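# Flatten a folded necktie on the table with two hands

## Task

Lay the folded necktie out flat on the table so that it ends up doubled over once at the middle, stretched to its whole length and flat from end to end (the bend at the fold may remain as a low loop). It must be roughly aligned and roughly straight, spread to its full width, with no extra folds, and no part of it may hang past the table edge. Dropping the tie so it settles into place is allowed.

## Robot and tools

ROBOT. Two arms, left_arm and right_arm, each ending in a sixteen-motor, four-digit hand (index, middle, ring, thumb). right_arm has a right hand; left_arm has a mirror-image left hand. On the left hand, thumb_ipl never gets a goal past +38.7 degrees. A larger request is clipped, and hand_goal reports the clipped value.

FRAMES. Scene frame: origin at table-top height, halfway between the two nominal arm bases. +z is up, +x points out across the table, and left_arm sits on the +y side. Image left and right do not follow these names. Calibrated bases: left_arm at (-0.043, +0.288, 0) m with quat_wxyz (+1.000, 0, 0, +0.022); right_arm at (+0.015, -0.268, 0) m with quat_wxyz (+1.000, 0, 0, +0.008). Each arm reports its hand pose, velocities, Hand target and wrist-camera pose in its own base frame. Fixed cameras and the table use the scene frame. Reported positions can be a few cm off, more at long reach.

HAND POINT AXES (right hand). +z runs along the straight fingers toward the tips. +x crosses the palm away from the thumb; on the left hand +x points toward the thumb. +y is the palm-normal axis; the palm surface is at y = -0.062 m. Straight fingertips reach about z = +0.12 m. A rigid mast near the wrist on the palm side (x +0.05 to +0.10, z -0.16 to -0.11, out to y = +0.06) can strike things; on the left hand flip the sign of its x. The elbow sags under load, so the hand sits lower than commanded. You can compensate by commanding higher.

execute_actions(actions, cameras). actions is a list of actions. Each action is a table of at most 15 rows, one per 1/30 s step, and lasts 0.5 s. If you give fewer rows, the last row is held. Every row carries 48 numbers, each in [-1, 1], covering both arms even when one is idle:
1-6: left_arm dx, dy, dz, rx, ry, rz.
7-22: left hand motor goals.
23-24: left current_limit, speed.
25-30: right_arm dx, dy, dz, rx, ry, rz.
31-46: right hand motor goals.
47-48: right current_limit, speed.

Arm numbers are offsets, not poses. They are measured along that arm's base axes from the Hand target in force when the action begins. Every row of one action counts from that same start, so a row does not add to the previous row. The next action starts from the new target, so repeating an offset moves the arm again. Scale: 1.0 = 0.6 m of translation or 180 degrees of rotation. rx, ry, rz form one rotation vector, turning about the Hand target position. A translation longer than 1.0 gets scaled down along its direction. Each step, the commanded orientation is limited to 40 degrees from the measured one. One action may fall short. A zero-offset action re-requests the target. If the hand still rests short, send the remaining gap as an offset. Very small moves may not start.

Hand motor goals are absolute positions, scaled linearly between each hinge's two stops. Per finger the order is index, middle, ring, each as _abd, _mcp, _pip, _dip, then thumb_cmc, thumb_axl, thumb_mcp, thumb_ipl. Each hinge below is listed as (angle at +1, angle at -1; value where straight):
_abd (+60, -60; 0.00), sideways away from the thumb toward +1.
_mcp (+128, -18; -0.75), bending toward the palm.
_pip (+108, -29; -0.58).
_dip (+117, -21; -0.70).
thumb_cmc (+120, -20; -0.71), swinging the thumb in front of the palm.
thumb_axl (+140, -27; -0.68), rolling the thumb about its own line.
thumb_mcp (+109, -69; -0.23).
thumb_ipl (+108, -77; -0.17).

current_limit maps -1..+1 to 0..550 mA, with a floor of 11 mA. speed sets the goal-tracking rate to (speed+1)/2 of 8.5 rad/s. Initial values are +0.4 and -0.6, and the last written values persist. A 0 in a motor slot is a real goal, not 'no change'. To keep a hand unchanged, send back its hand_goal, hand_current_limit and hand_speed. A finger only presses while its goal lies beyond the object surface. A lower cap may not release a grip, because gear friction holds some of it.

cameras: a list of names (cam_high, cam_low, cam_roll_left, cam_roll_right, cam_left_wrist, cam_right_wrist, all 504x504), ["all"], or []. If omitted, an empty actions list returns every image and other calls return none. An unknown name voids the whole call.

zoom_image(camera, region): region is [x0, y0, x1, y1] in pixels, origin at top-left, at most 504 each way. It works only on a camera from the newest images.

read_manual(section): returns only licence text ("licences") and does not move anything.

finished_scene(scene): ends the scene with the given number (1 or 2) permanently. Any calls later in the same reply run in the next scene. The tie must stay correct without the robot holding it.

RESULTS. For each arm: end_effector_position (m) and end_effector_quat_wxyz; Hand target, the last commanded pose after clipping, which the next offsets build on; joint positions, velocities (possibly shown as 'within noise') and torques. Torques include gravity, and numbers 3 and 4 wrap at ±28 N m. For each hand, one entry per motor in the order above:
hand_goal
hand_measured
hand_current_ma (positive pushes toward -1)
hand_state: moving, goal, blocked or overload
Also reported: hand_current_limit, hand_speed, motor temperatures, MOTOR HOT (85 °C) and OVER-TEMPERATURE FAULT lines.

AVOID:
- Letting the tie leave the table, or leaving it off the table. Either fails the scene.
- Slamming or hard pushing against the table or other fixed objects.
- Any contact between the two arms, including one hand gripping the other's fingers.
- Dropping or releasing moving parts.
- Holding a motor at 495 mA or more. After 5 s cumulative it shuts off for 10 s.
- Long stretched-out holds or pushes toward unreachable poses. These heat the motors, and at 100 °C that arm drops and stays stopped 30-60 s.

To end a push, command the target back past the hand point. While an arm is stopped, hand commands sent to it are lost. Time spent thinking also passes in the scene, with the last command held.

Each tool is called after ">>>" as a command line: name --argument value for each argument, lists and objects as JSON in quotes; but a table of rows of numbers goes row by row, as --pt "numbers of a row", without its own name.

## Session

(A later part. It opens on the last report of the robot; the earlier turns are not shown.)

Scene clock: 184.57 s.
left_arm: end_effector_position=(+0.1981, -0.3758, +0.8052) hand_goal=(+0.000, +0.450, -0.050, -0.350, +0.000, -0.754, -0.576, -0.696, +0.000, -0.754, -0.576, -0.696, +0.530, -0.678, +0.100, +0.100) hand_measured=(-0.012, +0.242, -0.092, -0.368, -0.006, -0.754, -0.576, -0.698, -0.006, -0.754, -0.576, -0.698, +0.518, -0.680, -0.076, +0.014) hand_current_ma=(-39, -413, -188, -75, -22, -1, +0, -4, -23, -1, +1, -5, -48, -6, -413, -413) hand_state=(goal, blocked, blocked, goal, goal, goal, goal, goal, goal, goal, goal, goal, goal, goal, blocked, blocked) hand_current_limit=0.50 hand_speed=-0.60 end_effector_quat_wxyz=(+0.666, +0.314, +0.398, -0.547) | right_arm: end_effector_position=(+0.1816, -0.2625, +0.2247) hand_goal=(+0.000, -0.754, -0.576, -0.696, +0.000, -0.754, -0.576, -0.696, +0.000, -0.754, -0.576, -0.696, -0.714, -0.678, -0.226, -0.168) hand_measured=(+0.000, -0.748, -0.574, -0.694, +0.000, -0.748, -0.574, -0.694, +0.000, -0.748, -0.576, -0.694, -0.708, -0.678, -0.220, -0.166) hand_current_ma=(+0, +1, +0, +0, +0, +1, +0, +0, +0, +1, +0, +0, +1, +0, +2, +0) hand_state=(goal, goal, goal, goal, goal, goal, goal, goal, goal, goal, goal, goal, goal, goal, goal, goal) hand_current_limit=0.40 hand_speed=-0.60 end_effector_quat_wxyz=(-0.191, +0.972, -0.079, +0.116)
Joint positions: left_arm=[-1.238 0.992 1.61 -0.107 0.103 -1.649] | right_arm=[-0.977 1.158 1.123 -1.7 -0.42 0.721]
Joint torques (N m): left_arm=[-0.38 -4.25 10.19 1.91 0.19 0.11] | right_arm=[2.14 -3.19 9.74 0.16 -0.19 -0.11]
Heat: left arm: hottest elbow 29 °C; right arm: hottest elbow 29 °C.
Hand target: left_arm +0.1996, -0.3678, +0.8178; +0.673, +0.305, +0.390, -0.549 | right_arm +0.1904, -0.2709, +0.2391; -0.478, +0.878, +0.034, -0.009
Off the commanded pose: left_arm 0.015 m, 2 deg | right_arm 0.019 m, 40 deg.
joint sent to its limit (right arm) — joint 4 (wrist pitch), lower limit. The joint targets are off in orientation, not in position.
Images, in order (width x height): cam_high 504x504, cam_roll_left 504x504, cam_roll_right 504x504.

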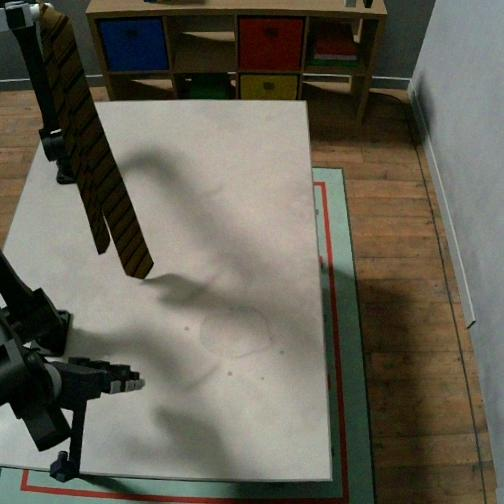

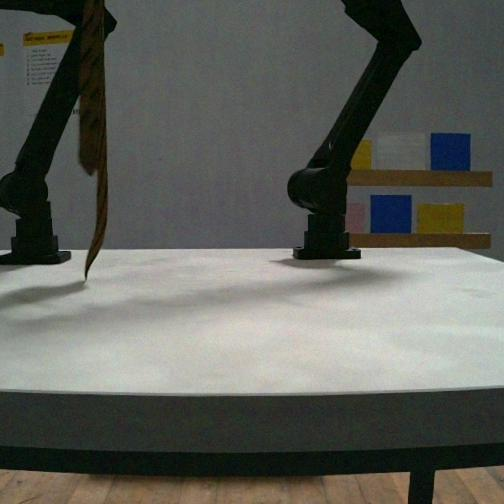

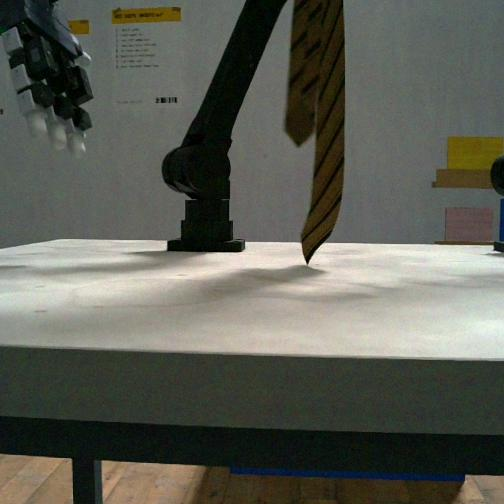

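>>> execute_actions --actions '[[[0.01,0.045,-0.077,0.0054,0.042,-0.0013,0,0.45,-0.05,-0.35,0,-0.754,-0.576,-0.696,0,-0.754,-0.576,-0.696,0.53,-0.678,0.1,0.1,0.5,-0.6,0,0,0,0,0,0,0,-0.754,-0.576,-0.696,0,-0.754,-0.576,-0.696,0,-0.754,-0.576,-0.696,-0.714,-0.678,-0.226,-0.168,0.4,-0.6]],[[0.01,0.06,-0.077,0.0054,0.042,-0.0013,0,0.45,-0.05,-0.35,0,-0.754,-0.576,-0.696,0,-0.754,-0.576,-0.696,0.53,-0.678,0.1,0.1,0.5,-0.6,0,0,0,0,0,0,0,-0.754,-0.576,-0.696,0,-0.754,-0.576,-0.696,0,-0.754,-0.576,-0.696,-0.714,-0.678,-0.226,-0.168,0.4,-0.6]],[[0.01,0.07,-0.077,0.0054,0.042,-0.0013,0,0.45,-0.05,-0.35,0,-0.754,-0.576,-0.696,0,-0.754,-0.576,-0.696,0.53,-0.678,0.1,0.1,0.5,-0.6,0,0,0,0,0,0,0,-0.754,-0.576,-0.696,0,-0.754,-0.576,-0.696,0,-0.754,-0.576,-0.696,-0.714,-0.678,-0.226,-0.168,0.4,-0.6]]]' --cameras '["cam_high","cam_low","cam_roll_left","cam_roll_right"]'

Scene clock: 188.27 s.
left_arm: end_effector_position=(+0.2184, -0.2687, +0.6658) hand_goal=(+0.000, +0.450, -0.050, -0.350, +0.000, -0.754, -0.576, -0.696, +0.000, -0.754, -0.576, -0.696, +0.530, -0.678, +0.100, +0.100) hand_measured=(-0.006, +0.242, -0.092, -0.368, -0.004, -0.750, -0.576, -0.698, -0.004, -0.750, -0.576, -0.698, +0.520, -0.680, -0.076, +0.014) hand_current_ma=(-23, -413, -188, -74, -13, +14, +0, -4, -14, +12, +1, -5, -38, -7, -412, -412) hand_state=(goal, blocked, blocked, goal, goal, goal, goal, goal, goal, goal, goal, goal, goal, goal, blocked, blocked) hand_current_limit=0.50 hand_speed=-0.60 end_effector_quat_wxyz=(+0.565, +0.216, +0.536, -0.589) | right_arm: end_effector_position=(+0.1816, -0.2625, +0.2247) hand_goal=(+0.000, -0.754, -0.576, -0.696, +0.000, -0.754, -0.576, -0.696, +0.000, -0.754, -0.576, -0.696, -0.714, -0.678, -0.226, -0.168) hand_measured=(+0.000, -0.748, -0.574, -0.694, +0.000, -0.748, -0.574, -0.694, +0.000, -0.748, -0.576, -0.694, -0.708, -0.678, -0.220, -0.166) hand_current_ma=(+0, +1, +0, +0, +0, +1, +0, +0, +0, +1, +0, +0, +1, +0, +2, +0) hand_state=(goal, goal, goal, goal, goal, goal, goal, goal, goal, goal, goal, goal, goal, goal, goal, goal) hand_current_limit=0.40 hand_speed=-0.60 end_effector_quat_wxyz=(-0.191, +0.972, -0.079, +0.116)
Joint positions: left_arm=[-0.958 0.672 1.273 -0.254 0.218 -2.071] | right_arm=[-0.977 1.158 1.123 -1.7 -0.42 0.721]
Joint torques (N m): left_arm=[-0.38 -0.32 10.4 2.11 0.12 0.07] | right_arm=[2.61 -3.9 9.91 0.24 -0.14 -0.11]
Heat: left arm: hottest elbow 29 °C; right arm: hottest elbow 29 °C.
Hand target: left_arm +0.2175, -0.2628, +0.6792; +0.572, +0.211, +0.527, -0.593 | right_arm +0.1904, -0.2709, +0.2391; -0.478, +0.878, +0.034, -0.009
Off the commanded pose: left_arm 0.015 m, 2 deg | right_arm 0.019 m, 40 deg.
joint sent to its limit (right arm) — joint 4 (wrist pitch), lower limit. The joint targets are off in orientation, not in position.
Images, in order (width x height): cam_high 504x504, cam_low 504x504, cam_roll_left 504x504, cam_roll_right 504x504.

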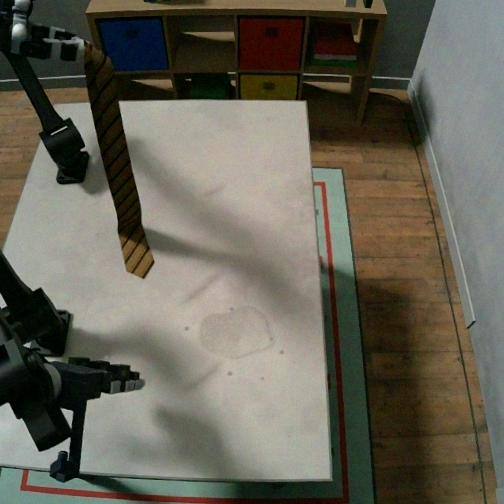

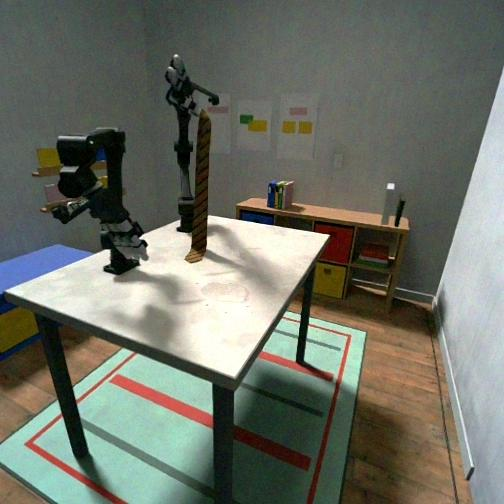

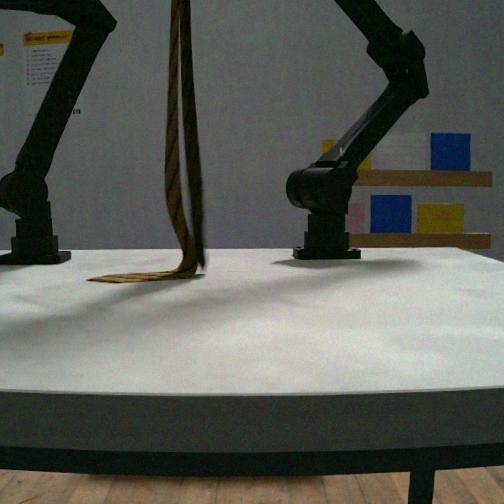

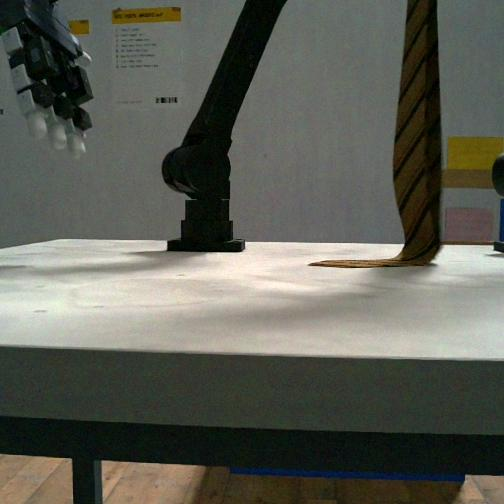

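>>> execute_actions --actions '[[[0.01,0.08,-0.05,0.0054,0.042,-0.0013,0,0.45,-0.05,-0.35,0,-0.754,-0.576,-0.696,0,-0.754,-0.576,-0.696,0.53,-0.678,0.1,0.1,0.5,-0.6,0,0,0,0,0,0,0,-0.754,-0.576,-0.696,0,-0.754,-0.576,-0.696,0,-0.754,-0.576,-0.696,-0.714,-0.678,-0.226,-0.168,0.4,-0.6]],[[0.01,0.08,-0.08,0.0054,0.042,-0.0013,0,0.45,-0.05,-0.35,0,-0.754,-0.576,-0.696,0,-0.754,-0.576,-0.696,0.53,-0.678,0.1,0.1,0.5,-0.6,0,0,0,0,0,0,0,-0.754,-0.576,-0.696,0,-0.754,-0.576,-0.696,0,-0.754,-0.576,-0.696,-0.714,-0.678,-0.226,-0.168,0.4,-0.6]],[[0.01,0.075,-0.08,0.0054,0.042,-0.0013,0,0.45,-0.05,-0.35,0,-0.754,-0.576,-0.696,0,-0.754,-0.576,-0.696,0.53,-0.678,0.1,0.1,0.5,-0.6,0,0,0,0,0,0,0,-0.754,-0.576,-0.696,0,-0.754,-0.576,-0.696,0,-0.754,-0.576,-0.696,-0.714,-0.678,-0.226,-0.168,0.4,-0.6]]]' --cameras '["cam_high","cam_low","cam_roll_left","cam_roll_right"]'

Scene clock: 191.00 s.
left_arm: end_effector_position=(+0.2429, -0.1228, +0.5274) hand_goal=(+0.000, +0.450, -0.050, -0.350, +0.000, -0.754, -0.576, -0.696, +0.000, -0.754, -0.576, -0.696, +0.530, -0.678, +0.100, +0.100) hand_measured=(-0.004, +0.242, -0.092, -0.368, -0.002, -0.746, -0.576, -0.698, -0.002, -0.746, -0.576, -0.698, +0.522, -0.680, -0.076, +0.016) hand_current_ma=(-14, -412, -188, -74, -9, +33, +3, -4, -10, +29, +3, -5, -33, -7, -413, -412) hand_state=(goal, blocked, blocked, goal, goal, goal, goal, goal, goal, goal, goal, goal, goal, goal, blocked, blocked) hand_current_limit=0.50 hand_speed=-0.60 end_effector_quat_wxyz=(+0.382, +0.162, +0.709, -0.571) | right_arm: end_effector_position=(+0.1816, -0.2625, +0.2247) hand_goal=(+0.000, -0.754, -0.576, -0.696, +0.000, -0.754, -0.576, -0.696, +0.000, -0.754, -0.576, -0.696, -0.714, -0.678, -0.226, -0.168) hand_measured=(+0.000, -0.748, -0.574, -0.694, +0.000, -0.748, -0.574, -0.694, +0.000, -0.748, -0.576, -0.694, -0.708, -0.678, -0.220, -0.166) hand_current_ma=(+0, +1, +0, +0, +0, +1, +0, +0, +0, +1, +0, +0, +1, +0, +2, +0) hand_state=(goal, goal, goal, goal, goal, goal, goal, goal, goal, goal, goal, goal, goal, goal, goal, goal) hand_current_limit=0.40 hand_speed=-0.60 end_effector_quat_wxyz=(-0.191, +0.972, -0.079, +0.116)
Joint positions: left_arm=[0.136 0.634 1.25 -0.864 1.335 -2.086] | right_arm=[-0.977 1.158 1.123 -1.7 -0.42 0.721]
Joint torques (N m): left_arm=[-0.21 0.91 12.38 1.24 0.41 0.05] | right_arm=[2.32 -3.84 9.61 0.02 -0.22 -0.08]
Heat: left arm: hottest elbow 30 °C; right arm: hottest elbow 30 °C.
Hand target: left_arm +0.2355, -0.1218, +0.5532; +0.448, +0.108, +0.642, -0.613 | right_arm +0.1904, -0.2709, +0.2391; -0.478, +0.878, +0.034, -0.009
Off the commanded pose: left_arm 0.027 m, 13 deg | right_arm 0.019 m, 40 deg.
joint sent to its limit (left arm) — joint 6 (wrist roll), lower limit. The joint targets are off in orientation, not in position.
joint sent to its limit (right arm) — joint 4 (wrist pitch), lower limit. The joint targets are off in orientation, not in position.
Images, in order (width x height): cam_high 504x504, cam_low 504x504, cam_roll_left 504x504, cam_roll_right 504x504.

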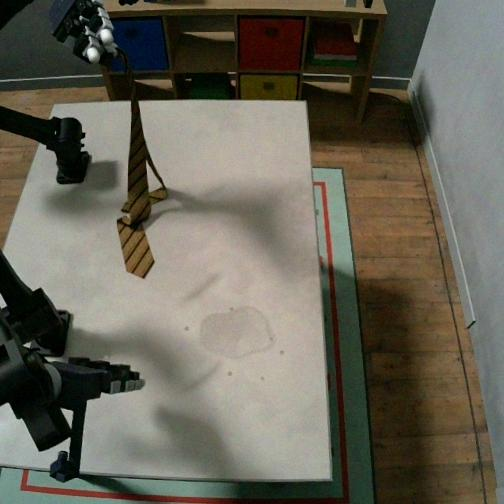

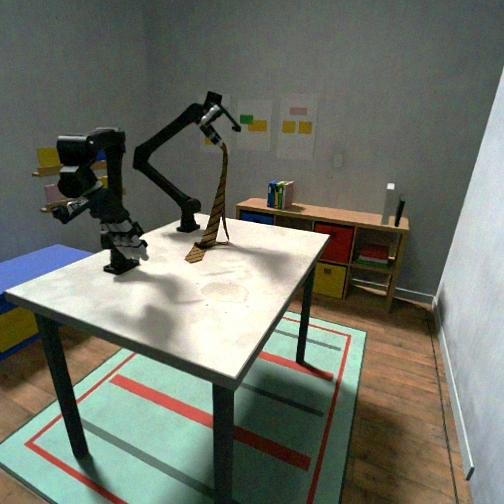

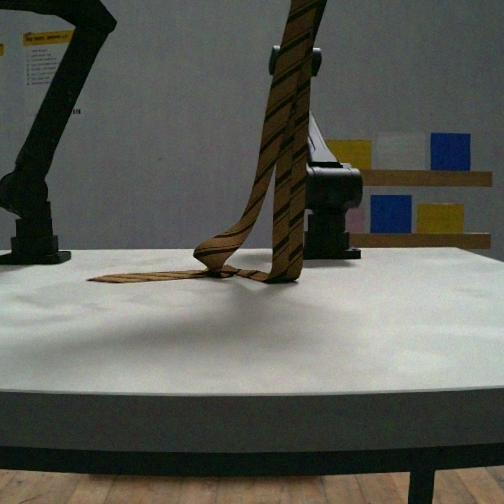

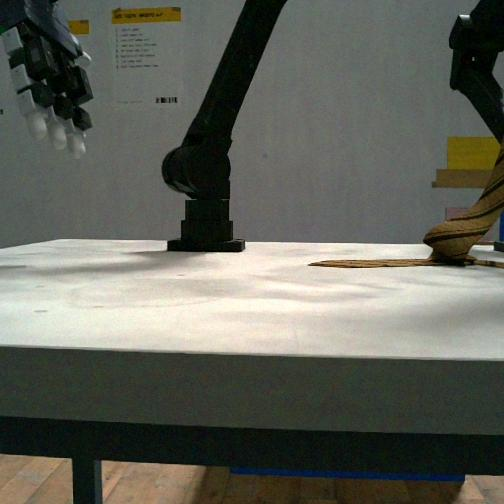

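>>> execute_actions --actions '[]'

Scene clock: 192.30 s.
left_arm: end_effector_position=(+0.2429, -0.1228, +0.5274) hand_goal=(+0.000, +0.450, -0.050, -0.350, +0.000, -0.754, -0.576, -0.696, +0.000, -0.754, -0.576, -0.696, +0.530, -0.678, +0.100, +0.100) hand_measured=(-0.004, +0.242, -0.092, -0.368, -0.002, -0.746, -0.576, -0.698, -0.002, -0.746, -0.576, -0.698, +0.522, -0.680, -0.076, +0.016) hand_current_ma=(-14, -413, -188, -74, -9, +33, +3, -4, -10, +29, +3, -5, -33, -7, -413, -413) hand_state=(goal, blocked, blocked, goal, goal, goal, goal, goal, goal, goal, goal, goal, goal, goal, blocked, blocked) hand_current_limit=0.50 hand_speed=-0.60 end_effector_quat_wxyz=(+0.382, +0.162, +0.709, -0.571) | right_arm: end_effector_position=(+0.1816, -0.2625, +0.2247) hand_goal=(+0.000, -0.754, -0.576, -0.696, +0.000, -0.754, -0.576, -0.696, +0.000, -0.754, -0.576, -0.696, -0.714, -0.678, -0.226, -0.168) hand_measured=(+0.000, -0.748, -0.574, -0.694, +0.000, -0.748, -0.574, -0.694, +0.000, -0.748, -0.576, -0.694, -0.708, -0.678, -0.220, -0.166) hand_current_ma=(+0, +1, +0, +0, +0, +1, +0, +0, +0, +1, +0, +0, +1, +0, +2, +0) hand_state=(goal, goal, goal, goal, goal, goal, goal, goal, goal, goal, goal, goal, goal, goal, goal, goal) hand_current_limit=0.40 hand_speed=-0.60 end_effector_quat_wxyz=(-0.191, +0.972, -0.079, +0.116)
Joint positions: left_arm=[0.136 0.634 1.25 -0.864 1.335 -2.086] | right_arm=[-0.977 1.158 1.123 -1.7 -0.42 0.721]
Joint velocities: within noise
Joint torques (N m): left_arm=[-0.21 0.38 12.41 1.26 0.41 0.06] | right_arm=[2.37 -4.01 9.78 0.01 -0.18 -0.11]
Motor temperatures (°C): left_arm=[24 22 30 23 25 21] | right_arm=[27 22 30 19 23 24]
Heat: left arm: hottest elbow 30 °C; right arm: hottest elbow 30 °C.
Hand target: left_arm +0.2355, -0.1218, +0.5532; +0.448, +0.108, +0.642, -0.613 | right_arm +0.1904, -0.2709, +0.2391; -0.478, +0.878, +0.034, -0.009
Off the commanded pose: left_arm 0.027 m, 13 deg | right_arm 0.019 m, 40 deg.

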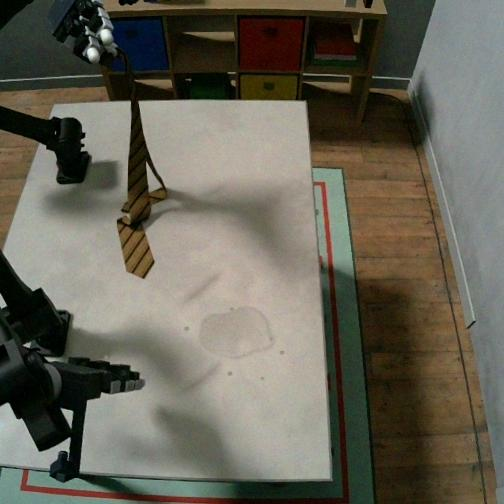

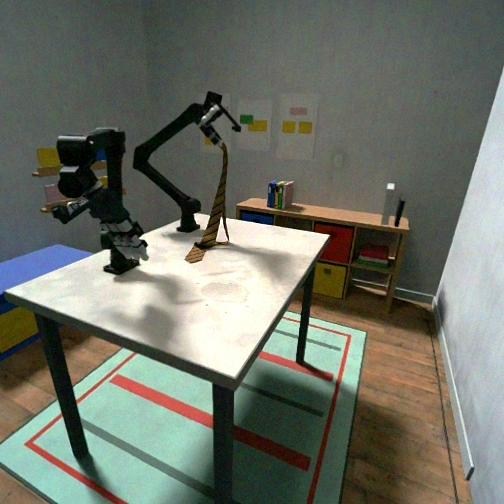

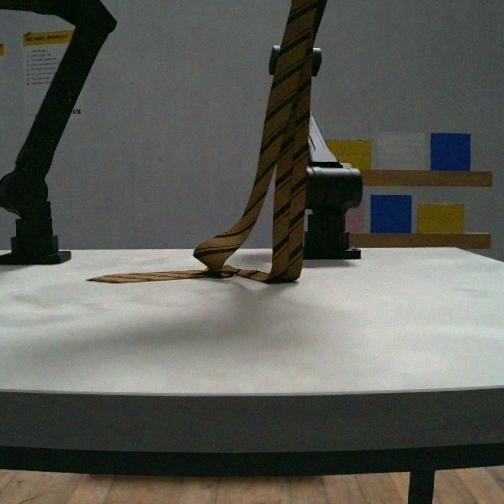

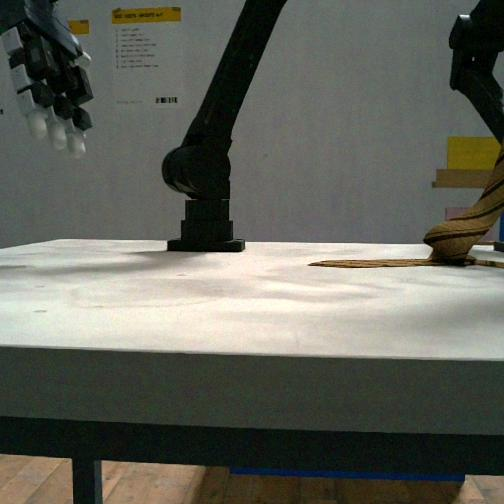

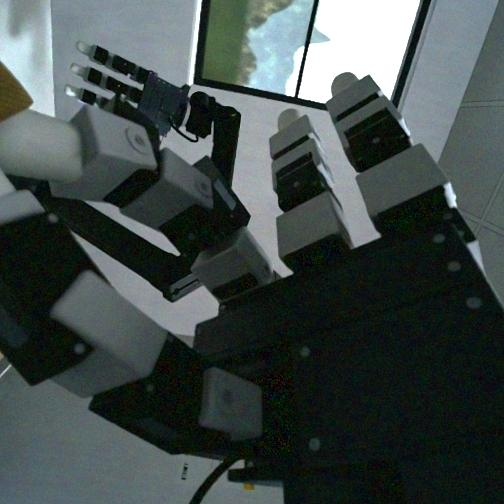

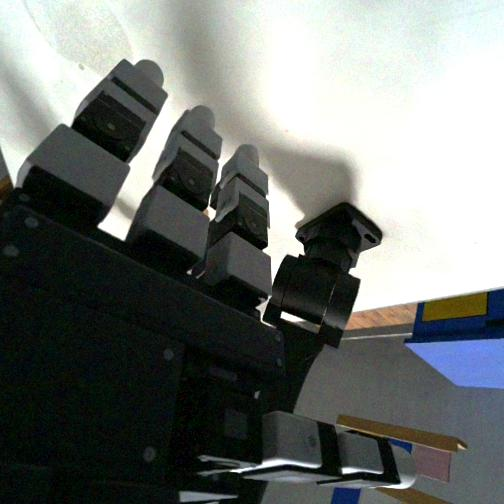

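>>> zoom_image --camera "cam_roll_left" --region '[60, 120, 360, 300]'

>>> zoom_image --camera "cam_high" --region '[50, 80, 250, 300]'

Scaled by 1.680 from the camera's 504x504 image, which has a finer 720x720 frame.

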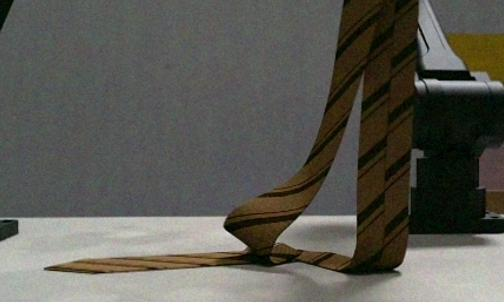

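Scaled by 2.291 from the camera's 504x504 image, which has a finer 720x720 frame.

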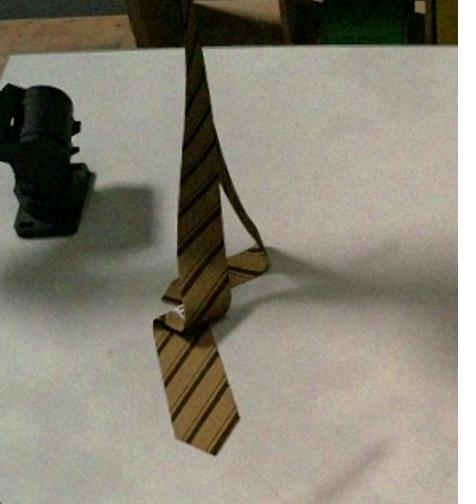

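>>> execute_actions --actions '[[[0.0,0.0,0.08,0,0,0,0,0.45,-0.05,-0.35,0,-0.754,-0.576,-0.696,0,-0.754,-0.576,-0.696,0.53,-0.678,0.1,0.1,0.5,-0.6,0,0,0,0,0,0,0,-0.754,-0.576,-0.696,0,-0.754,-0.576,-0.696,0,-0.754,-0.576,-0.696,-0.714,-0.678,-0.226,-0.168,0.4,-0.6]],[[0.0,0.0,0.06,0,0,0,0,0.45,-0.05,-0.35,0,-0.754,-0.576,-0.696,0,-0.754,-0.576,-0.696,0.53,-0.678,0.1,0.1,0.5,-0.6,0,0,0,0,0,0,0,-0.754,-0.576,-0.696,0,-0.754,-0.576,-0.696,0,-0.754,-0.576,-0.696,-0.714,-0.678,-0.226,-0.168,0.4,-0.6]],[[0.0,0.0,0.0,0,0,0,0,0.45,-0.05,-0.35,0,-0.754,-0.576,-0.696,0,-0.754,-0.576,-0.696,0.53,-0.678,0.1,0.1,0.5,-0.6,0,0,0,0,0,0,0,-0.754,-0.576,-0.696,0,-0.754,-0.576,-0.696,0,-0.754,-0.576,-0.696,-0.714,-0.678,-0.226,-0.168,0.4,-0.6]]]' --cameras '["cam_high","cam_roll_left","cam_left_wrist"]'

Scene clock: 195.93 s.
left_arm: end_effector_position=(+0.2400, -0.1220, +0.6205) hand_goal=(+0.000, +0.450, -0.050, -0.350, +0.000, -0.754, -0.576, -0.696, +0.000, -0.754, -0.576, -0.696, +0.530, -0.678, +0.100, +0.100) hand_measured=(-0.006, +0.242, -0.092, -0.368, -0.004, -0.744, -0.576, -0.698, -0.004, -0.746, -0.576, -0.698, +0.520, -0.680, -0.076, +0.016) hand_current_ma=(-17, -413, -188, -74, -10, +42, +3, -4, -10, +36, +3, -5, -37, -7, -412, -413) hand_state=(goal, blocked, blocked, goal, goal, goal, goal, goal, goal, goal, goal, goal, goal, goal, blocked, blocked) hand_current_limit=0.50 hand_speed=-0.60 end_effector_quat_wxyz=(+0.386, +0.164, +0.706, -0.570) | right_arm: end_effector_position=(+0.1816, -0.2625, +0.2247) hand_goal=(+0.000, -0.754, -0.576, -0.696, +0.000, -0.754, -0.576, -0.696, +0.000, -0.754, -0.576, -0.696, -0.714, -0.678, -0.226, -0.168) hand_measured=(+0.000, -0.748, -0.574, -0.694, +0.000, -0.748, -0.574, -0.694, +0.000, -0.748, -0.576, -0.694, -0.708, -0.678, -0.220, -0.166) hand_current_ma=(+0, +1, +0, +0, +0, +1, +0, +0, +0, +1, +0, +0, +1, +0, +2, +0) hand_state=(goal, goal, goal, goal, goal, goal, goal, goal, goal, goal, goal, goal, goal, goal, goal, goal) hand_current_limit=0.40 hand_speed=-0.60 end_effector_quat_wxyz=(-0.191, +0.972, -0.079, +0.116)
Joint positions: left_arm=[0.146 0.781 1.588 -1.042 1.344 -2.089] | right_arm=[-0.977 1.158 1.123 -1.7 -0.42 0.721]
Joint torques (N m): left_arm=[-0.5 0.5 10.56 1.28 0.42 0.08] | right_arm=[2.14 -3.96 9.76 0.23 -0.14 -0.07]
Heat: left arm: hottest elbow 30 °C; right arm: hottest elbow 30 °C.
Hand target: left_arm +0.2354, -0.1218, +0.6373; +0.448, +0.108, +0.642, -0.613 | right_arm +0.1904, -0.2709, +0.2391; -0.478, +0.878, +0.034, -0.009
Off the commanded pose: left_arm 0.017 m, 13 deg | right_arm 0.019 m, 40 deg.
joint sent to its limit (left arm) — joint 6 (wrist roll), lower limit. The joint targets are off in orientation, not in position.
joint sent to its limit (right arm) — joint 4 (wrist pitch), lower limit. The joint targets are off in orientation, not in position.
Images, in order (width x height): cam_high 504x504, cam_roll_left 504x504, cam_left_wrist 504x504.

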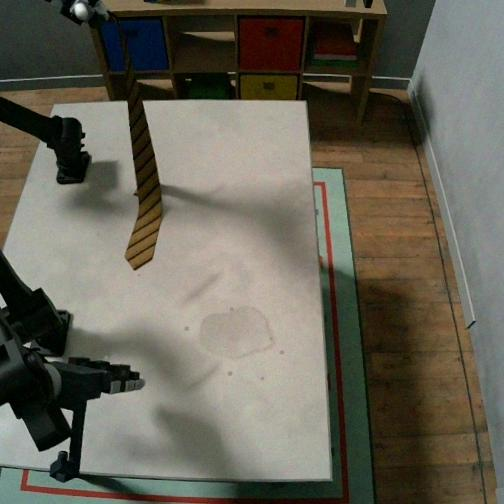

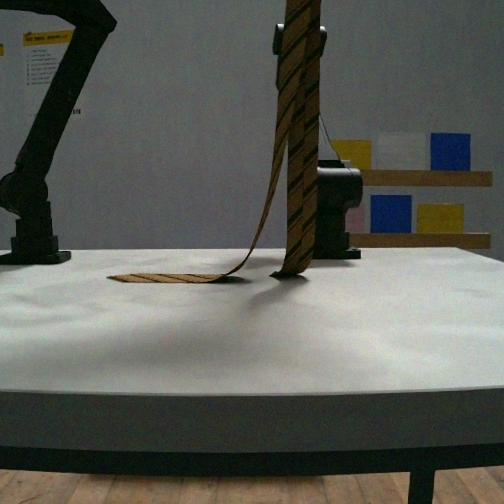

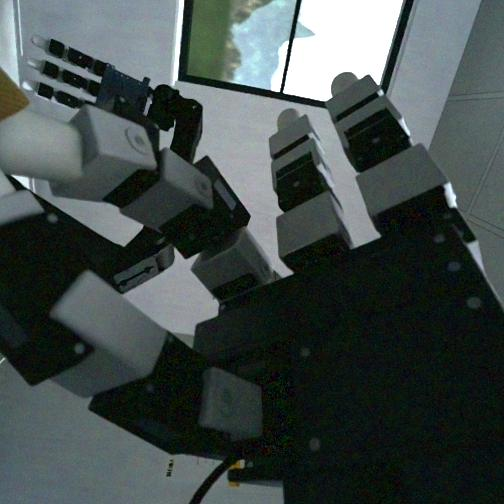

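>>> execute_actions --actions '[[[0.0,-0.083,0.075,0,0,0,0,0.45,-0.05,-0.35,0,-0.754,-0.576,-0.696,0,-0.754,-0.576,-0.696,0.53,-0.678,0.1,0.1,0.5,-0.6,0,0,0,0,0,0,0,-0.754,-0.576,-0.696,0,-0.754,-0.576,-0.696,0,-0.754,-0.576,-0.696,-0.714,-0.678,-0.226,-0.168,0.4,-0.6]],[[0.0,-0.083,0.075,0,0,0,0,0.45,-0.05,-0.35,0,-0.754,-0.576,-0.696,0,-0.754,-0.576,-0.696,0.53,-0.678,0.1,0.1,0.5,-0.6,0,0,0,0,0,0,0,-0.754,-0.576,-0.696,0,-0.754,-0.576,-0.696,0,-0.754,-0.576,-0.696,-0.714,-0.678,-0.226,-0.168,0.4,-0.6]],[[0.0,-0.083,0.075,0,0,0,0,0.45,-0.05,-0.35,0,-0.754,-0.576,-0.696,0,-0.754,-0.576,-0.696,0.53,-0.678,0.1,0.1,0.5,-0.6,0,0,0,0,0,0,0,-0.754,-0.576,-0.696,0,-0.754,-0.576,-0.696,0,-0.754,-0.576,-0.696,-0.714,-0.678,-0.226,-0.168,0.4,-0.6]]]' --cameras '["cam_high","cam_roll_left","cam_low"]'

Scene clock: 200.10 s.
left_arm: end_effector_position=(+0.2432, -0.2728, +0.7588) hand_goal=(+0.000, +0.450, -0.050, -0.350, +0.000, -0.754, -0.576, -0.696, +0.000, -0.754, -0.576, -0.696, +0.530, -0.678, +0.100, +0.100) hand_measured=(-0.008, +0.242, -0.092, -0.368, -0.006, -0.748, -0.574, -0.698, -0.006, -0.750, -0.574, -0.698, +0.520, -0.680, -0.076, +0.016) hand_current_ma=(-28, -413, -188, -74, -17, +24, +6, -4, -18, +20, +7, -5, -43, -7, -413, -412) hand_state=(goal, blocked, blocked, goal, goal, goal, goal, goal, goal, goal, goal, goal, goal, goal, blocked, blocked) hand_current_limit=0.50 hand_speed=-0.60 end_effector_quat_wxyz=(+0.506, +0.199, +0.656, -0.523) | right_arm: end_effector_position=(+0.1816, -0.2625, +0.2247) hand_goal=(+0.000, -0.754, -0.576, -0.696, +0.000, -0.754, -0.576, -0.696, +0.000, -0.754, -0.576, -0.696, -0.714, -0.678, -0.226, -0.168) hand_measured=(+0.000, -0.748, -0.574, -0.694, +0.000, -0.748, -0.574, -0.694, +0.000, -0.748, -0.576, -0.694, -0.708, -0.678, -0.220, -0.166) hand_current_ma=(+0, +1, +0, +0, +0, +1, +0, +0, +0, +1, +0, +0, +1, +0, +2, +0) hand_state=(goal, goal, goal, goal, goal, goal, goal, goal, goal, goal, goal, goal, goal, goal, goal, goal) hand_current_limit=0.40 hand_speed=-0.60 end_effector_quat_wxyz=(-0.191, +0.972, -0.079, +0.116)
Joint positions: left_arm=[-0.934 1.037 2.003 -0.905 0.163 -2.089] | right_arm=[-0.977 1.158 1.123 -1.7 -0.42 0.721]
Joint torques (N m): left_arm=[-2.14 -4.19 7.61 2.86 0.02 0.12] | right_arm=[1.85 -3.6 9.77 0.06 -0.18 -0.06]
Heat: left arm: hottest elbow 30 °C; right arm: hottest elbow 30 °C.
Hand target: left_arm +0.2355, -0.2712, +0.7722; +0.448, +0.108, +0.642, -0.613 | right_arm +0.1904, -0.2709, +0.2391; -0.478, +0.878, +0.034, -0.009
Off the commanded pose: left_arm 0.016 m, 16 deg | right_arm 0.019 m, 40 deg.
joint sent to its limit (left arm) — joint 6 (wrist roll), lower limit. The joint targets are off in orientation, not in position.
joint sent to its limit (right arm) — joint 4 (wrist pitch), lower limit. The joint targets are off in orientation, not in position.
Images, in order (width x height): cam_high 504x504, cam_low 504x504, cam_roll_left 504x504.

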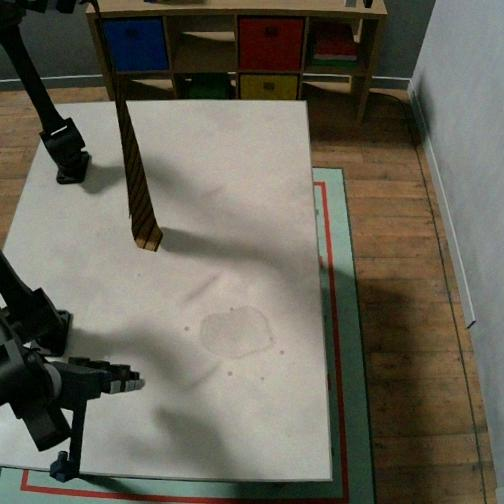

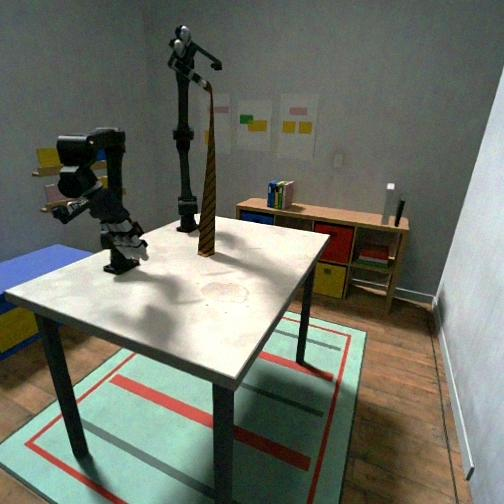

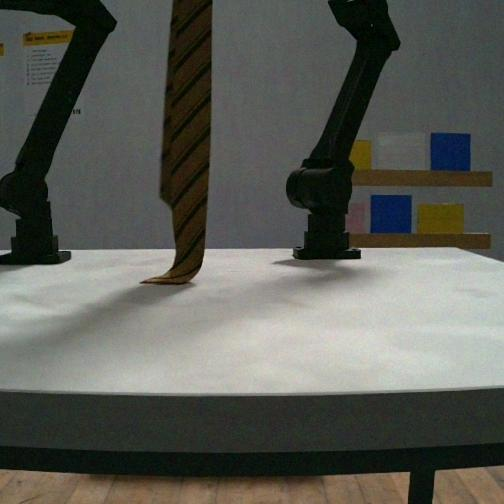

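>>> execute_actions --actions '[[[0.0,-0.083,0.05,0,0,0,0,0.45,-0.05,-0.35,0,-0.754,-0.576,-0.696,0,-0.754,-0.576,-0.696,0.53,-0.678,0.1,0.1,0.5,-0.6,0,0,0,0,0,0,0,-0.754,-0.576,-0.696,0,-0.754,-0.576,-0.696,0,-0.754,-0.576,-0.696,-0.714,-0.678,-0.226,-0.168,0.4,-0.6]],[[0.0,-0.083,0.03,0,0,0,0,0.45,-0.05,-0.35,0,-0.754,-0.576,-0.696,0,-0.754,-0.576,-0.696,0.53,-0.678,0.1,0.1,0.5,-0.6,0,0,0,0,0,0,0,-0.754,-0.576,-0.696,0,-0.754,-0.576,-0.696,0,-0.754,-0.576,-0.696,-0.714,-0.678,-0.226,-0.168,0.4,-0.6]],[[0.0,-0.083,0.0,0,0,0,0,0.45,-0.05,-0.35,0,-0.754,-0.576,-0.696,0,-0.754,-0.576,-0.696,0.53,-0.678,0.1,0.1,0.5,-0.6,0,0,0,0,0,0,0,-0.754,-0.576,-0.696,0,-0.754,-0.576,-0.696,0,-0.754,-0.576,-0.696,-0.714,-0.678,-0.226,-0.168,0.4,-0.6]]]' --cameras '["cam_high","cam_roll_left","cam_low","cam_roll_right"]'

Scene clock: 203.30 s.
left_arm: end_effector_position=(+0.2448, -0.4382, +0.7896) hand_goal=(+0.000, +0.450, -0.050, -0.350, +0.000, -0.754, -0.576, -0.696, +0.000, -0.754, -0.576, -0.696, +0.530, -0.678, +0.100, +0.100) hand_measured=(-0.008, +0.242, -0.092, -0.368, -0.006, -0.746, -0.574, -0.698, -0.006, -0.748, -0.574, -0.698, +0.518, -0.680, -0.076, +0.016) hand_current_ma=(-30, -413, -188, -74, -21, +29, +5, -4, -21, +25, +6, -5, -47, -7, -413, -412) hand_state=(goal, blocked, blocked, goal, goal, goal, goal, goal, goal, goal, goal, goal, goal, goal, blocked, blocked) hand_current_limit=0.50 hand_speed=-0.60 end_effector_quat_wxyz=(+0.515, +0.181, +0.637, -0.544) | right_arm: end_effector_position=(+0.1816, -0.2625, +0.2247) hand_goal=(+0.000, -0.754, -0.576, -0.696, +0.000, -0.754, -0.576, -0.696, +0.000, -0.754, -0.576, -0.696, -0.714, -0.678, -0.226, -0.168) hand_measured=(+0.000, -0.748, -0.574, -0.694, +0.000, -0.748, -0.574, -0.694, +0.000, -0.748, -0.576, -0.694, -0.708, -0.678, -0.220, -0.166) hand_current_ma=(+0, +1, +0, +0, +0, +1, +0, +0, +0, +1, +0, +0, +1, +0, +2, +0) hand_state=(goal, goal, goal, goal, goal, goal, goal, goal, goal, goal, goal, goal, goal, goal, goal, goal) hand_current_limit=0.40 hand_speed=-0.60 end_effector_quat_wxyz=(-0.191, +0.972, -0.079, +0.116)
Joint positions: left_arm=[-1.234 1.399 2.331 -0.809 -0.144 -2.089] | right_arm=[-0.977 1.158 1.123 -1.7 -0.42 0.721]
Joint torques (N m): left_arm=[-1.55 -10.05 10.61 2.3 0.17 0.11] | right_arm=[2.32 -3.66 9.78 -0.01 -0.13 -0.15]
Heat: left arm: hottest elbow 30 °C; right arm: hottest elbow 30 °C.
Hand target: left_arm +0.2356, -0.4205, +0.8202; +0.448, +0.107, +0.642, -0.613 | right_arm +0.1904, -0.2709, +0.2391; -0.478, +0.878, +0.034, -0.009
Off the commanded pose: left_arm 0.036 m, 14 deg | right_arm 0.019 m, 40 deg.
joint sent to its limit (left arm) — joint 6 (wrist roll), lower limit. The joint targets are off in orientation, not in position.
joint sent to its limit (right arm) — joint 4 (wrist pitch), lower limit. The joint targets are off in orientation, not in position.
Images, in order (width x height): cam_high 504x504, cam_low 504x504, cam_roll_left 504x504, cam_roll_right 504x504.

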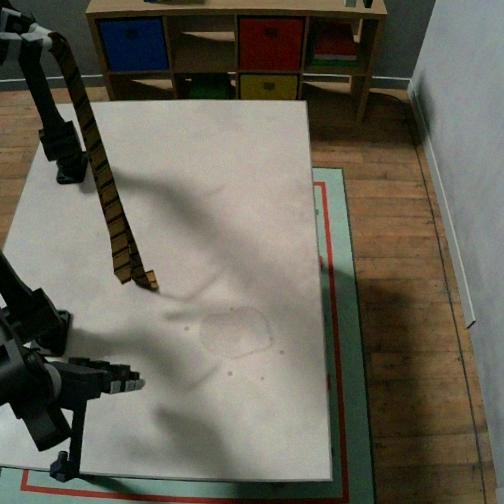

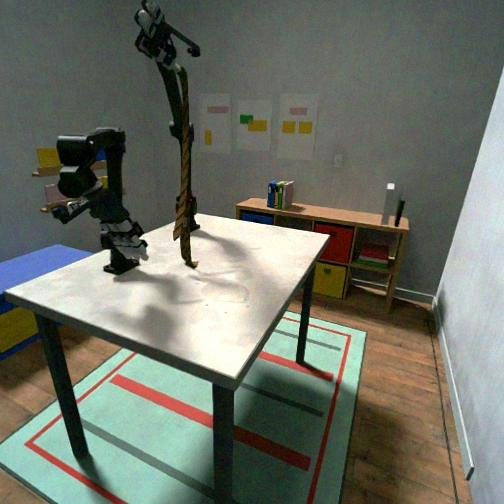

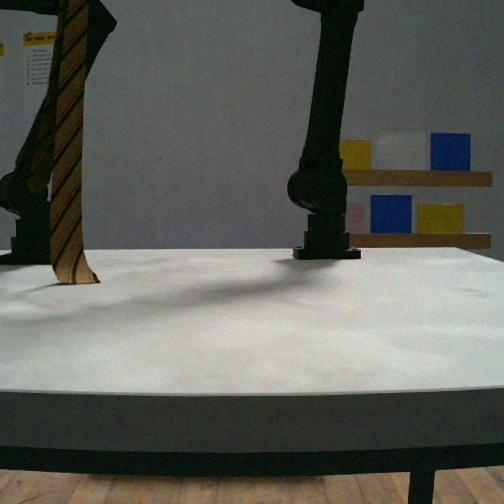

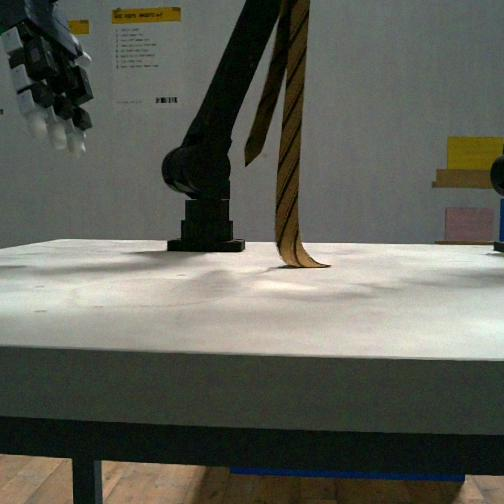

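>>> execute_actions --actions '[[[0.0,0.0,0.05,0,0,0,0,0.45,-0.05,-0.35,0,-0.754,-0.576,-0.696,0,-0.754,-0.576,-0.696,0.53,-0.678,0.1,0.1,0.5,-0.6,0,0,0,0,0,0,0,-0.754,-0.576,-0.696,0,-0.754,-0.576,-0.696,0,-0.754,-0.576,-0.696,-0.714,-0.678,-0.226,-0.168,0.4,-0.6]],[[0.0,0.0,0.0,0,0,0,0,0.45,-0.05,-0.35,0,-0.754,-0.576,-0.696,0,-0.754,-0.576,-0.696,0.53,-0.678,0.1,0.1,0.5,-0.6,0,0,0,0,0,0,0,-0.754,-0.576,-0.696,0,-0.754,-0.576,-0.696,0,-0.754,-0.576,-0.696,-0.714,-0.678,-0.226,-0.168,0.4,-0.6]],[[0.0,0.0,0.0,0,0,0,0,0.45,-0.05,-0.35,0,-0.754,-0.576,-0.696,0,-0.754,-0.576,-0.696,0.53,-0.678,0.1,0.1,0.5,-0.6,0,0,0,0,0,0,0,-0.754,-0.576,-0.696,0,-0.754,-0.576,-0.696,0,-0.754,-0.576,-0.696,-0.714,-0.678,-0.226,-0.168,0.4,-0.6]]]' --cameras '["cam_high","cam_roll_left","cam_low","cam_roll_right"]'

Scene clock: 205.57 s.
left_arm: end_effector_position=(+0.2432, -0.4289, +0.8349) hand_goal=(+0.000, +0.450, -0.050, -0.350, +0.000, -0.754, -0.576, -0.696, +0.000, -0.754, -0.576, -0.696, +0.530, -0.678, +0.100, +0.100) hand_measured=(-0.008, +0.242, -0.092, -0.368, -0.006, -0.746, -0.574, -0.698, -0.006, -0.748, -0.574, -0.698, +0.518, -0.680, -0.076, +0.016) hand_current_ma=(-31, -413, -188, -74, -21, +30, +5, -4, -21, +26, +6, -5, -47, -7, -413, -413) hand_state=(goal, blocked, blocked, goal, goal, goal, goal, goal, goal, goal, goal, goal, goal, goal, blocked, blocked) hand_current_limit=0.50 hand_speed=-0.60 end_effector_quat_wxyz=(+0.526, +0.171, +0.623, -0.554) | right_arm: end_effector_position=(+0.1816, -0.2625, +0.2247) hand_goal=(+0.000, -0.754, -0.576, -0.696, +0.000, -0.754, -0.576, -0.696, +0.000, -0.754, -0.576, -0.696, -0.714, -0.678, -0.226, -0.168) hand_measured=(+0.000, -0.748, -0.574, -0.694, +0.000, -0.748, -0.574, -0.694, +0.000, -0.748, -0.576, -0.694, -0.708, -0.678, -0.220, -0.166) hand_current_ma=(+0, +1, +0, +0, +0, +1, +0, +0, +0, +1, +0, +0, +1, +0, +2, +0) hand_state=(goal, goal, goal, goal, goal, goal, goal, goal, goal, goal, goal, goal, goal, goal, goal, goal) hand_current_limit=0.40 hand_speed=-0.60 end_effector_quat_wxyz=(-0.191, +0.972, -0.079, +0.116)
Joint positions: left_arm=[-1.234 1.54 2.668 -0.959 -0.153 -2.089] | right_arm=[-0.977 1.158 1.123 -1.7 -0.42 0.721]
Joint torques (N m): left_arm=[-1.73 -9.23 9.03 1.94 0.1 0.11] | right_arm=[1.38 -4.31 9.84 0.16 -0.14 -0.11]
Heat: left arm: hottest elbow 30 °C; right arm: hottest elbow 30 °C.
Hand target: left_arm +0.2356, -0.4205, +0.8502; +0.448, +0.107, +0.642, -0.613 | right_arm +0.1904, -0.2709, +0.2391; -0.478, +0.878, +0.034, -0.009
Off the commanded pose: left_arm 0.019 m, 13 deg | right_arm 0.019 m, 40 deg.
joint sent to its limit (left arm) — joint 6 (wrist roll), lower limit. The joint targets are off in orientation, not in position.
joint sent to its limit (right arm) — joint 4 (wrist pitch), lower limit. The joint targets are off in orientation, not in position.
Images, in order (width x height): cam_high 504x504, cam_low 504x504, cam_roll_left 504x504, cam_roll_right 504x504.

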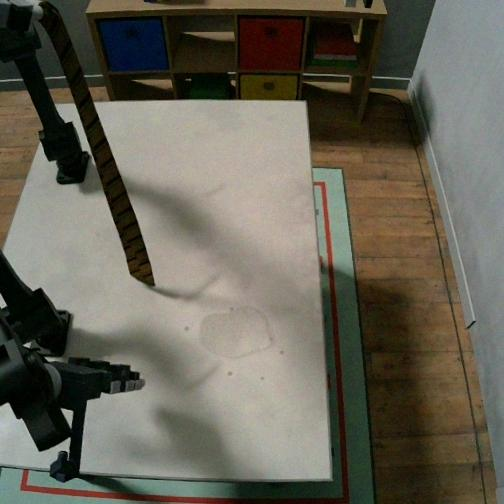

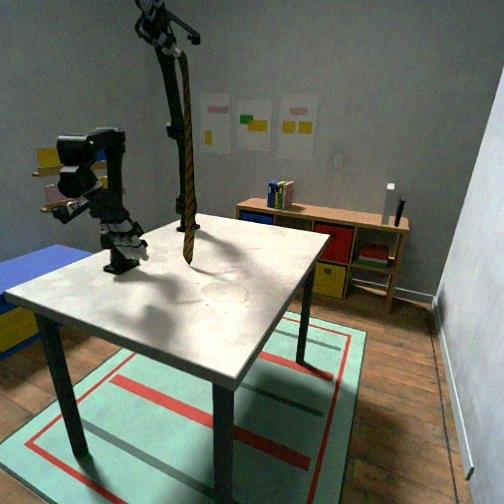

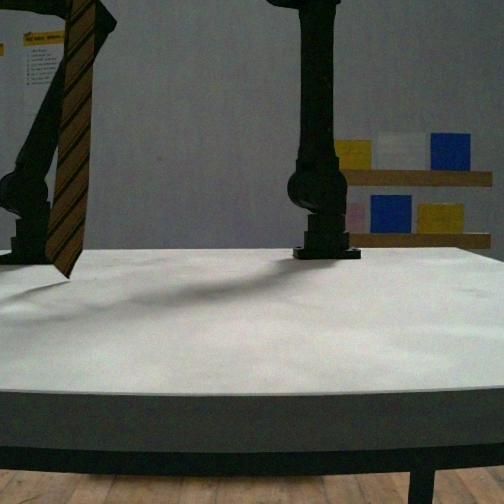

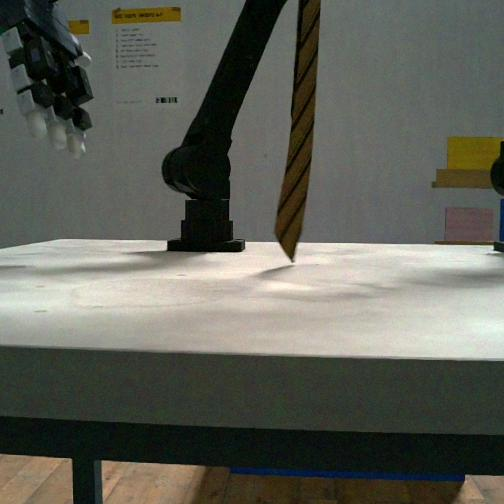

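>>> execute_actions --actions '[[[0.0,-0.083,0.017,0,0,0,0,0.45,-0.05,-0.35,0,-0.754,-0.576,-0.696,0,-0.754,-0.576,-0.696,0.53,-0.678,0.1,0.1,0.5,-0.6,0,0,0,0,0,0,0,-0.754,-0.576,-0.696,0,-0.754,-0.576,-0.696,0,-0.754,-0.576,-0.696,-0.714,-0.678,-0.226,-0.168,0.4,-0.6]],[[0.0,-0.05,0.0,0,0,0,0,0.45,-0.05,-0.35,0,-0.754,-0.576,-0.696,0,-0.754,-0.576,-0.696,0.53,-0.678,0.1,0.1,0.5,-0.6,0,0,0,0,0,0,0,-0.754,-0.576,-0.696,0,-0.754,-0.576,-0.696,0,-0.754,-0.576,-0.696,-0.714,-0.678,-0.226,-0.168,0.4,-0.6]],[[0.0,0.0,0.0,0,0,0,0,0.45,-0.05,-0.35,0,-0.754,-0.576,-0.696,0,-0.754,-0.576,-0.696,0.53,-0.678,0.1,0.1,0.5,-0.6,0,0,0,0,0,0,0,-0.754,-0.576,-0.696,0,-0.754,-0.576,-0.696,0,-0.754,-0.576,-0.696,-0.714,-0.678,-0.226,-0.168,0.4,-0.6]],[[0.0,0.0,0.0,0,0,0,0,0.45,-0.05,-0.35,0,-0.754,-0.576,-0.696,0,-0.754,-0.576,-0.696,0.53,-0.678,0.1,0.1,0.5,-0.6,0,0,0,0,0,0,0,-0.754,-0.576,-0.696,0,-0.754,-0.576,-0.696,0,-0.754,-0.576,-0.696,-0.714,-0.678,-0.226,-0.168,0.4,-0.6]]]' --cameras '["cam_high","cam_roll_right"]'

Scene clock: 208.97 s.
left_arm: end_effector_position=(+0.2473, -0.5103, +0.8359) hand_goal=(+0.000, +0.450, -0.050, -0.350, +0.000, -0.754, -0.576, -0.696, +0.000, -0.754, -0.576, -0.696, +0.530, -0.678, +0.100, +0.100) hand_measured=(-0.008, +0.242, -0.092, -0.368, -0.006, -0.746, -0.574, -0.698, -0.006, -0.748, -0.574, -0.698, +0.518, -0.680, -0.076, +0.016) hand_current_ma=(-31, -413, -188, -74, -21, +32, +5, -4, -22, +27, +6, -5, -46, -7, -413, -412) hand_state=(goal, blocked, blocked, goal, goal, goal, goal, goal, goal, goal, goal, goal, goal, goal, blocked, blocked) hand_current_limit=0.50 hand_speed=-0.60 end_effector_quat_wxyz=(+0.533, +0.159, +0.592, -0.583) | right_arm: end_effector_position=(+0.1816, -0.2625, +0.2247) hand_goal=(+0.000, -0.754, -0.576, -0.696, +0.000, -0.754, -0.576, -0.696, +0.000, -0.754, -0.576, -0.696, -0.714, -0.678, -0.226, -0.168) hand_measured=(+0.000, -0.748, -0.574, -0.694, +0.000, -0.748, -0.574, -0.694, +0.000, -0.748, -0.576, -0.694, -0.708, -0.678, -0.220, -0.166) hand_current_ma=(+0, +1, +0, +0, +0, +1, +0, +0, +0, +1, +0, +0, +1, +0, +2, +0) hand_state=(goal, goal, goal, goal, goal, goal, goal, goal, goal, goal, goal, goal, goal, goal, goal, goal) hand_current_limit=0.40 hand_speed=-0.60 end_effector_quat_wxyz=(-0.191, +0.972, -0.079, +0.116)
Joint positions: left_arm=[-1.285 1.752 2.887 -0.88 -0.186 -2.089] | right_arm=[-0.977 1.158 1.123 -1.7 -0.42 0.721]
Joint torques (N m): left_arm=[-2.14 -12.69 8.87 2.71 0.11 0.11] | right_arm=[2.32 -3.72 9.7 0.12 -0.15 -0.1]
Heat: left arm: hottest elbow 30 °C; right arm: hottest elbow 30 °C.
Hand target: left_arm +0.2355, -0.5003, +0.8605; +0.448, +0.107, +0.642, -0.613 | right_arm +0.1904, -0.2709, +0.2391; -0.478, +0.878, +0.034, -0.009
Off the commanded pose: left_arm 0.029 m, 13 deg | right_arm 0.019 m, 40 deg.
elbow stopped short (left arm): the move would have taken joint 3 (elbow) straighter than the controller allows.
joint sent to its limit (left arm) — joint 6 (wrist roll), lower limit. The joint targets are off in orientation, not in position.
joint sent to its limit (right arm) — joint 4 (wrist pitch), lower limit. The joint targets are off in orientation, not in position.
Images, in order (width x height): cam_high 504x504, cam_roll_right 504x504.

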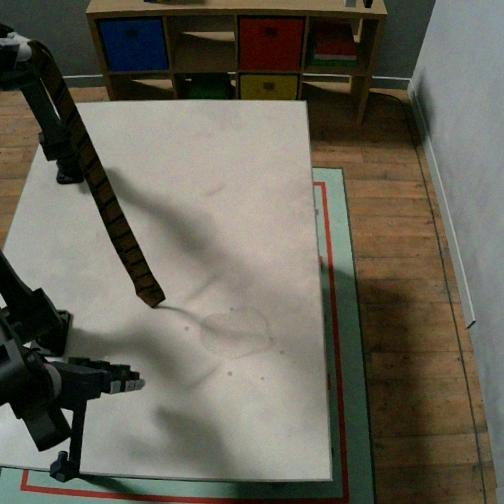

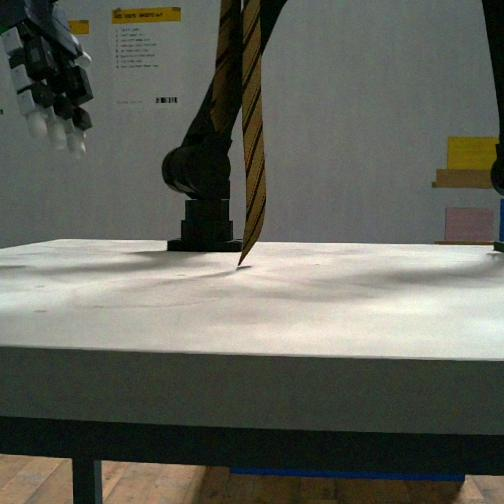

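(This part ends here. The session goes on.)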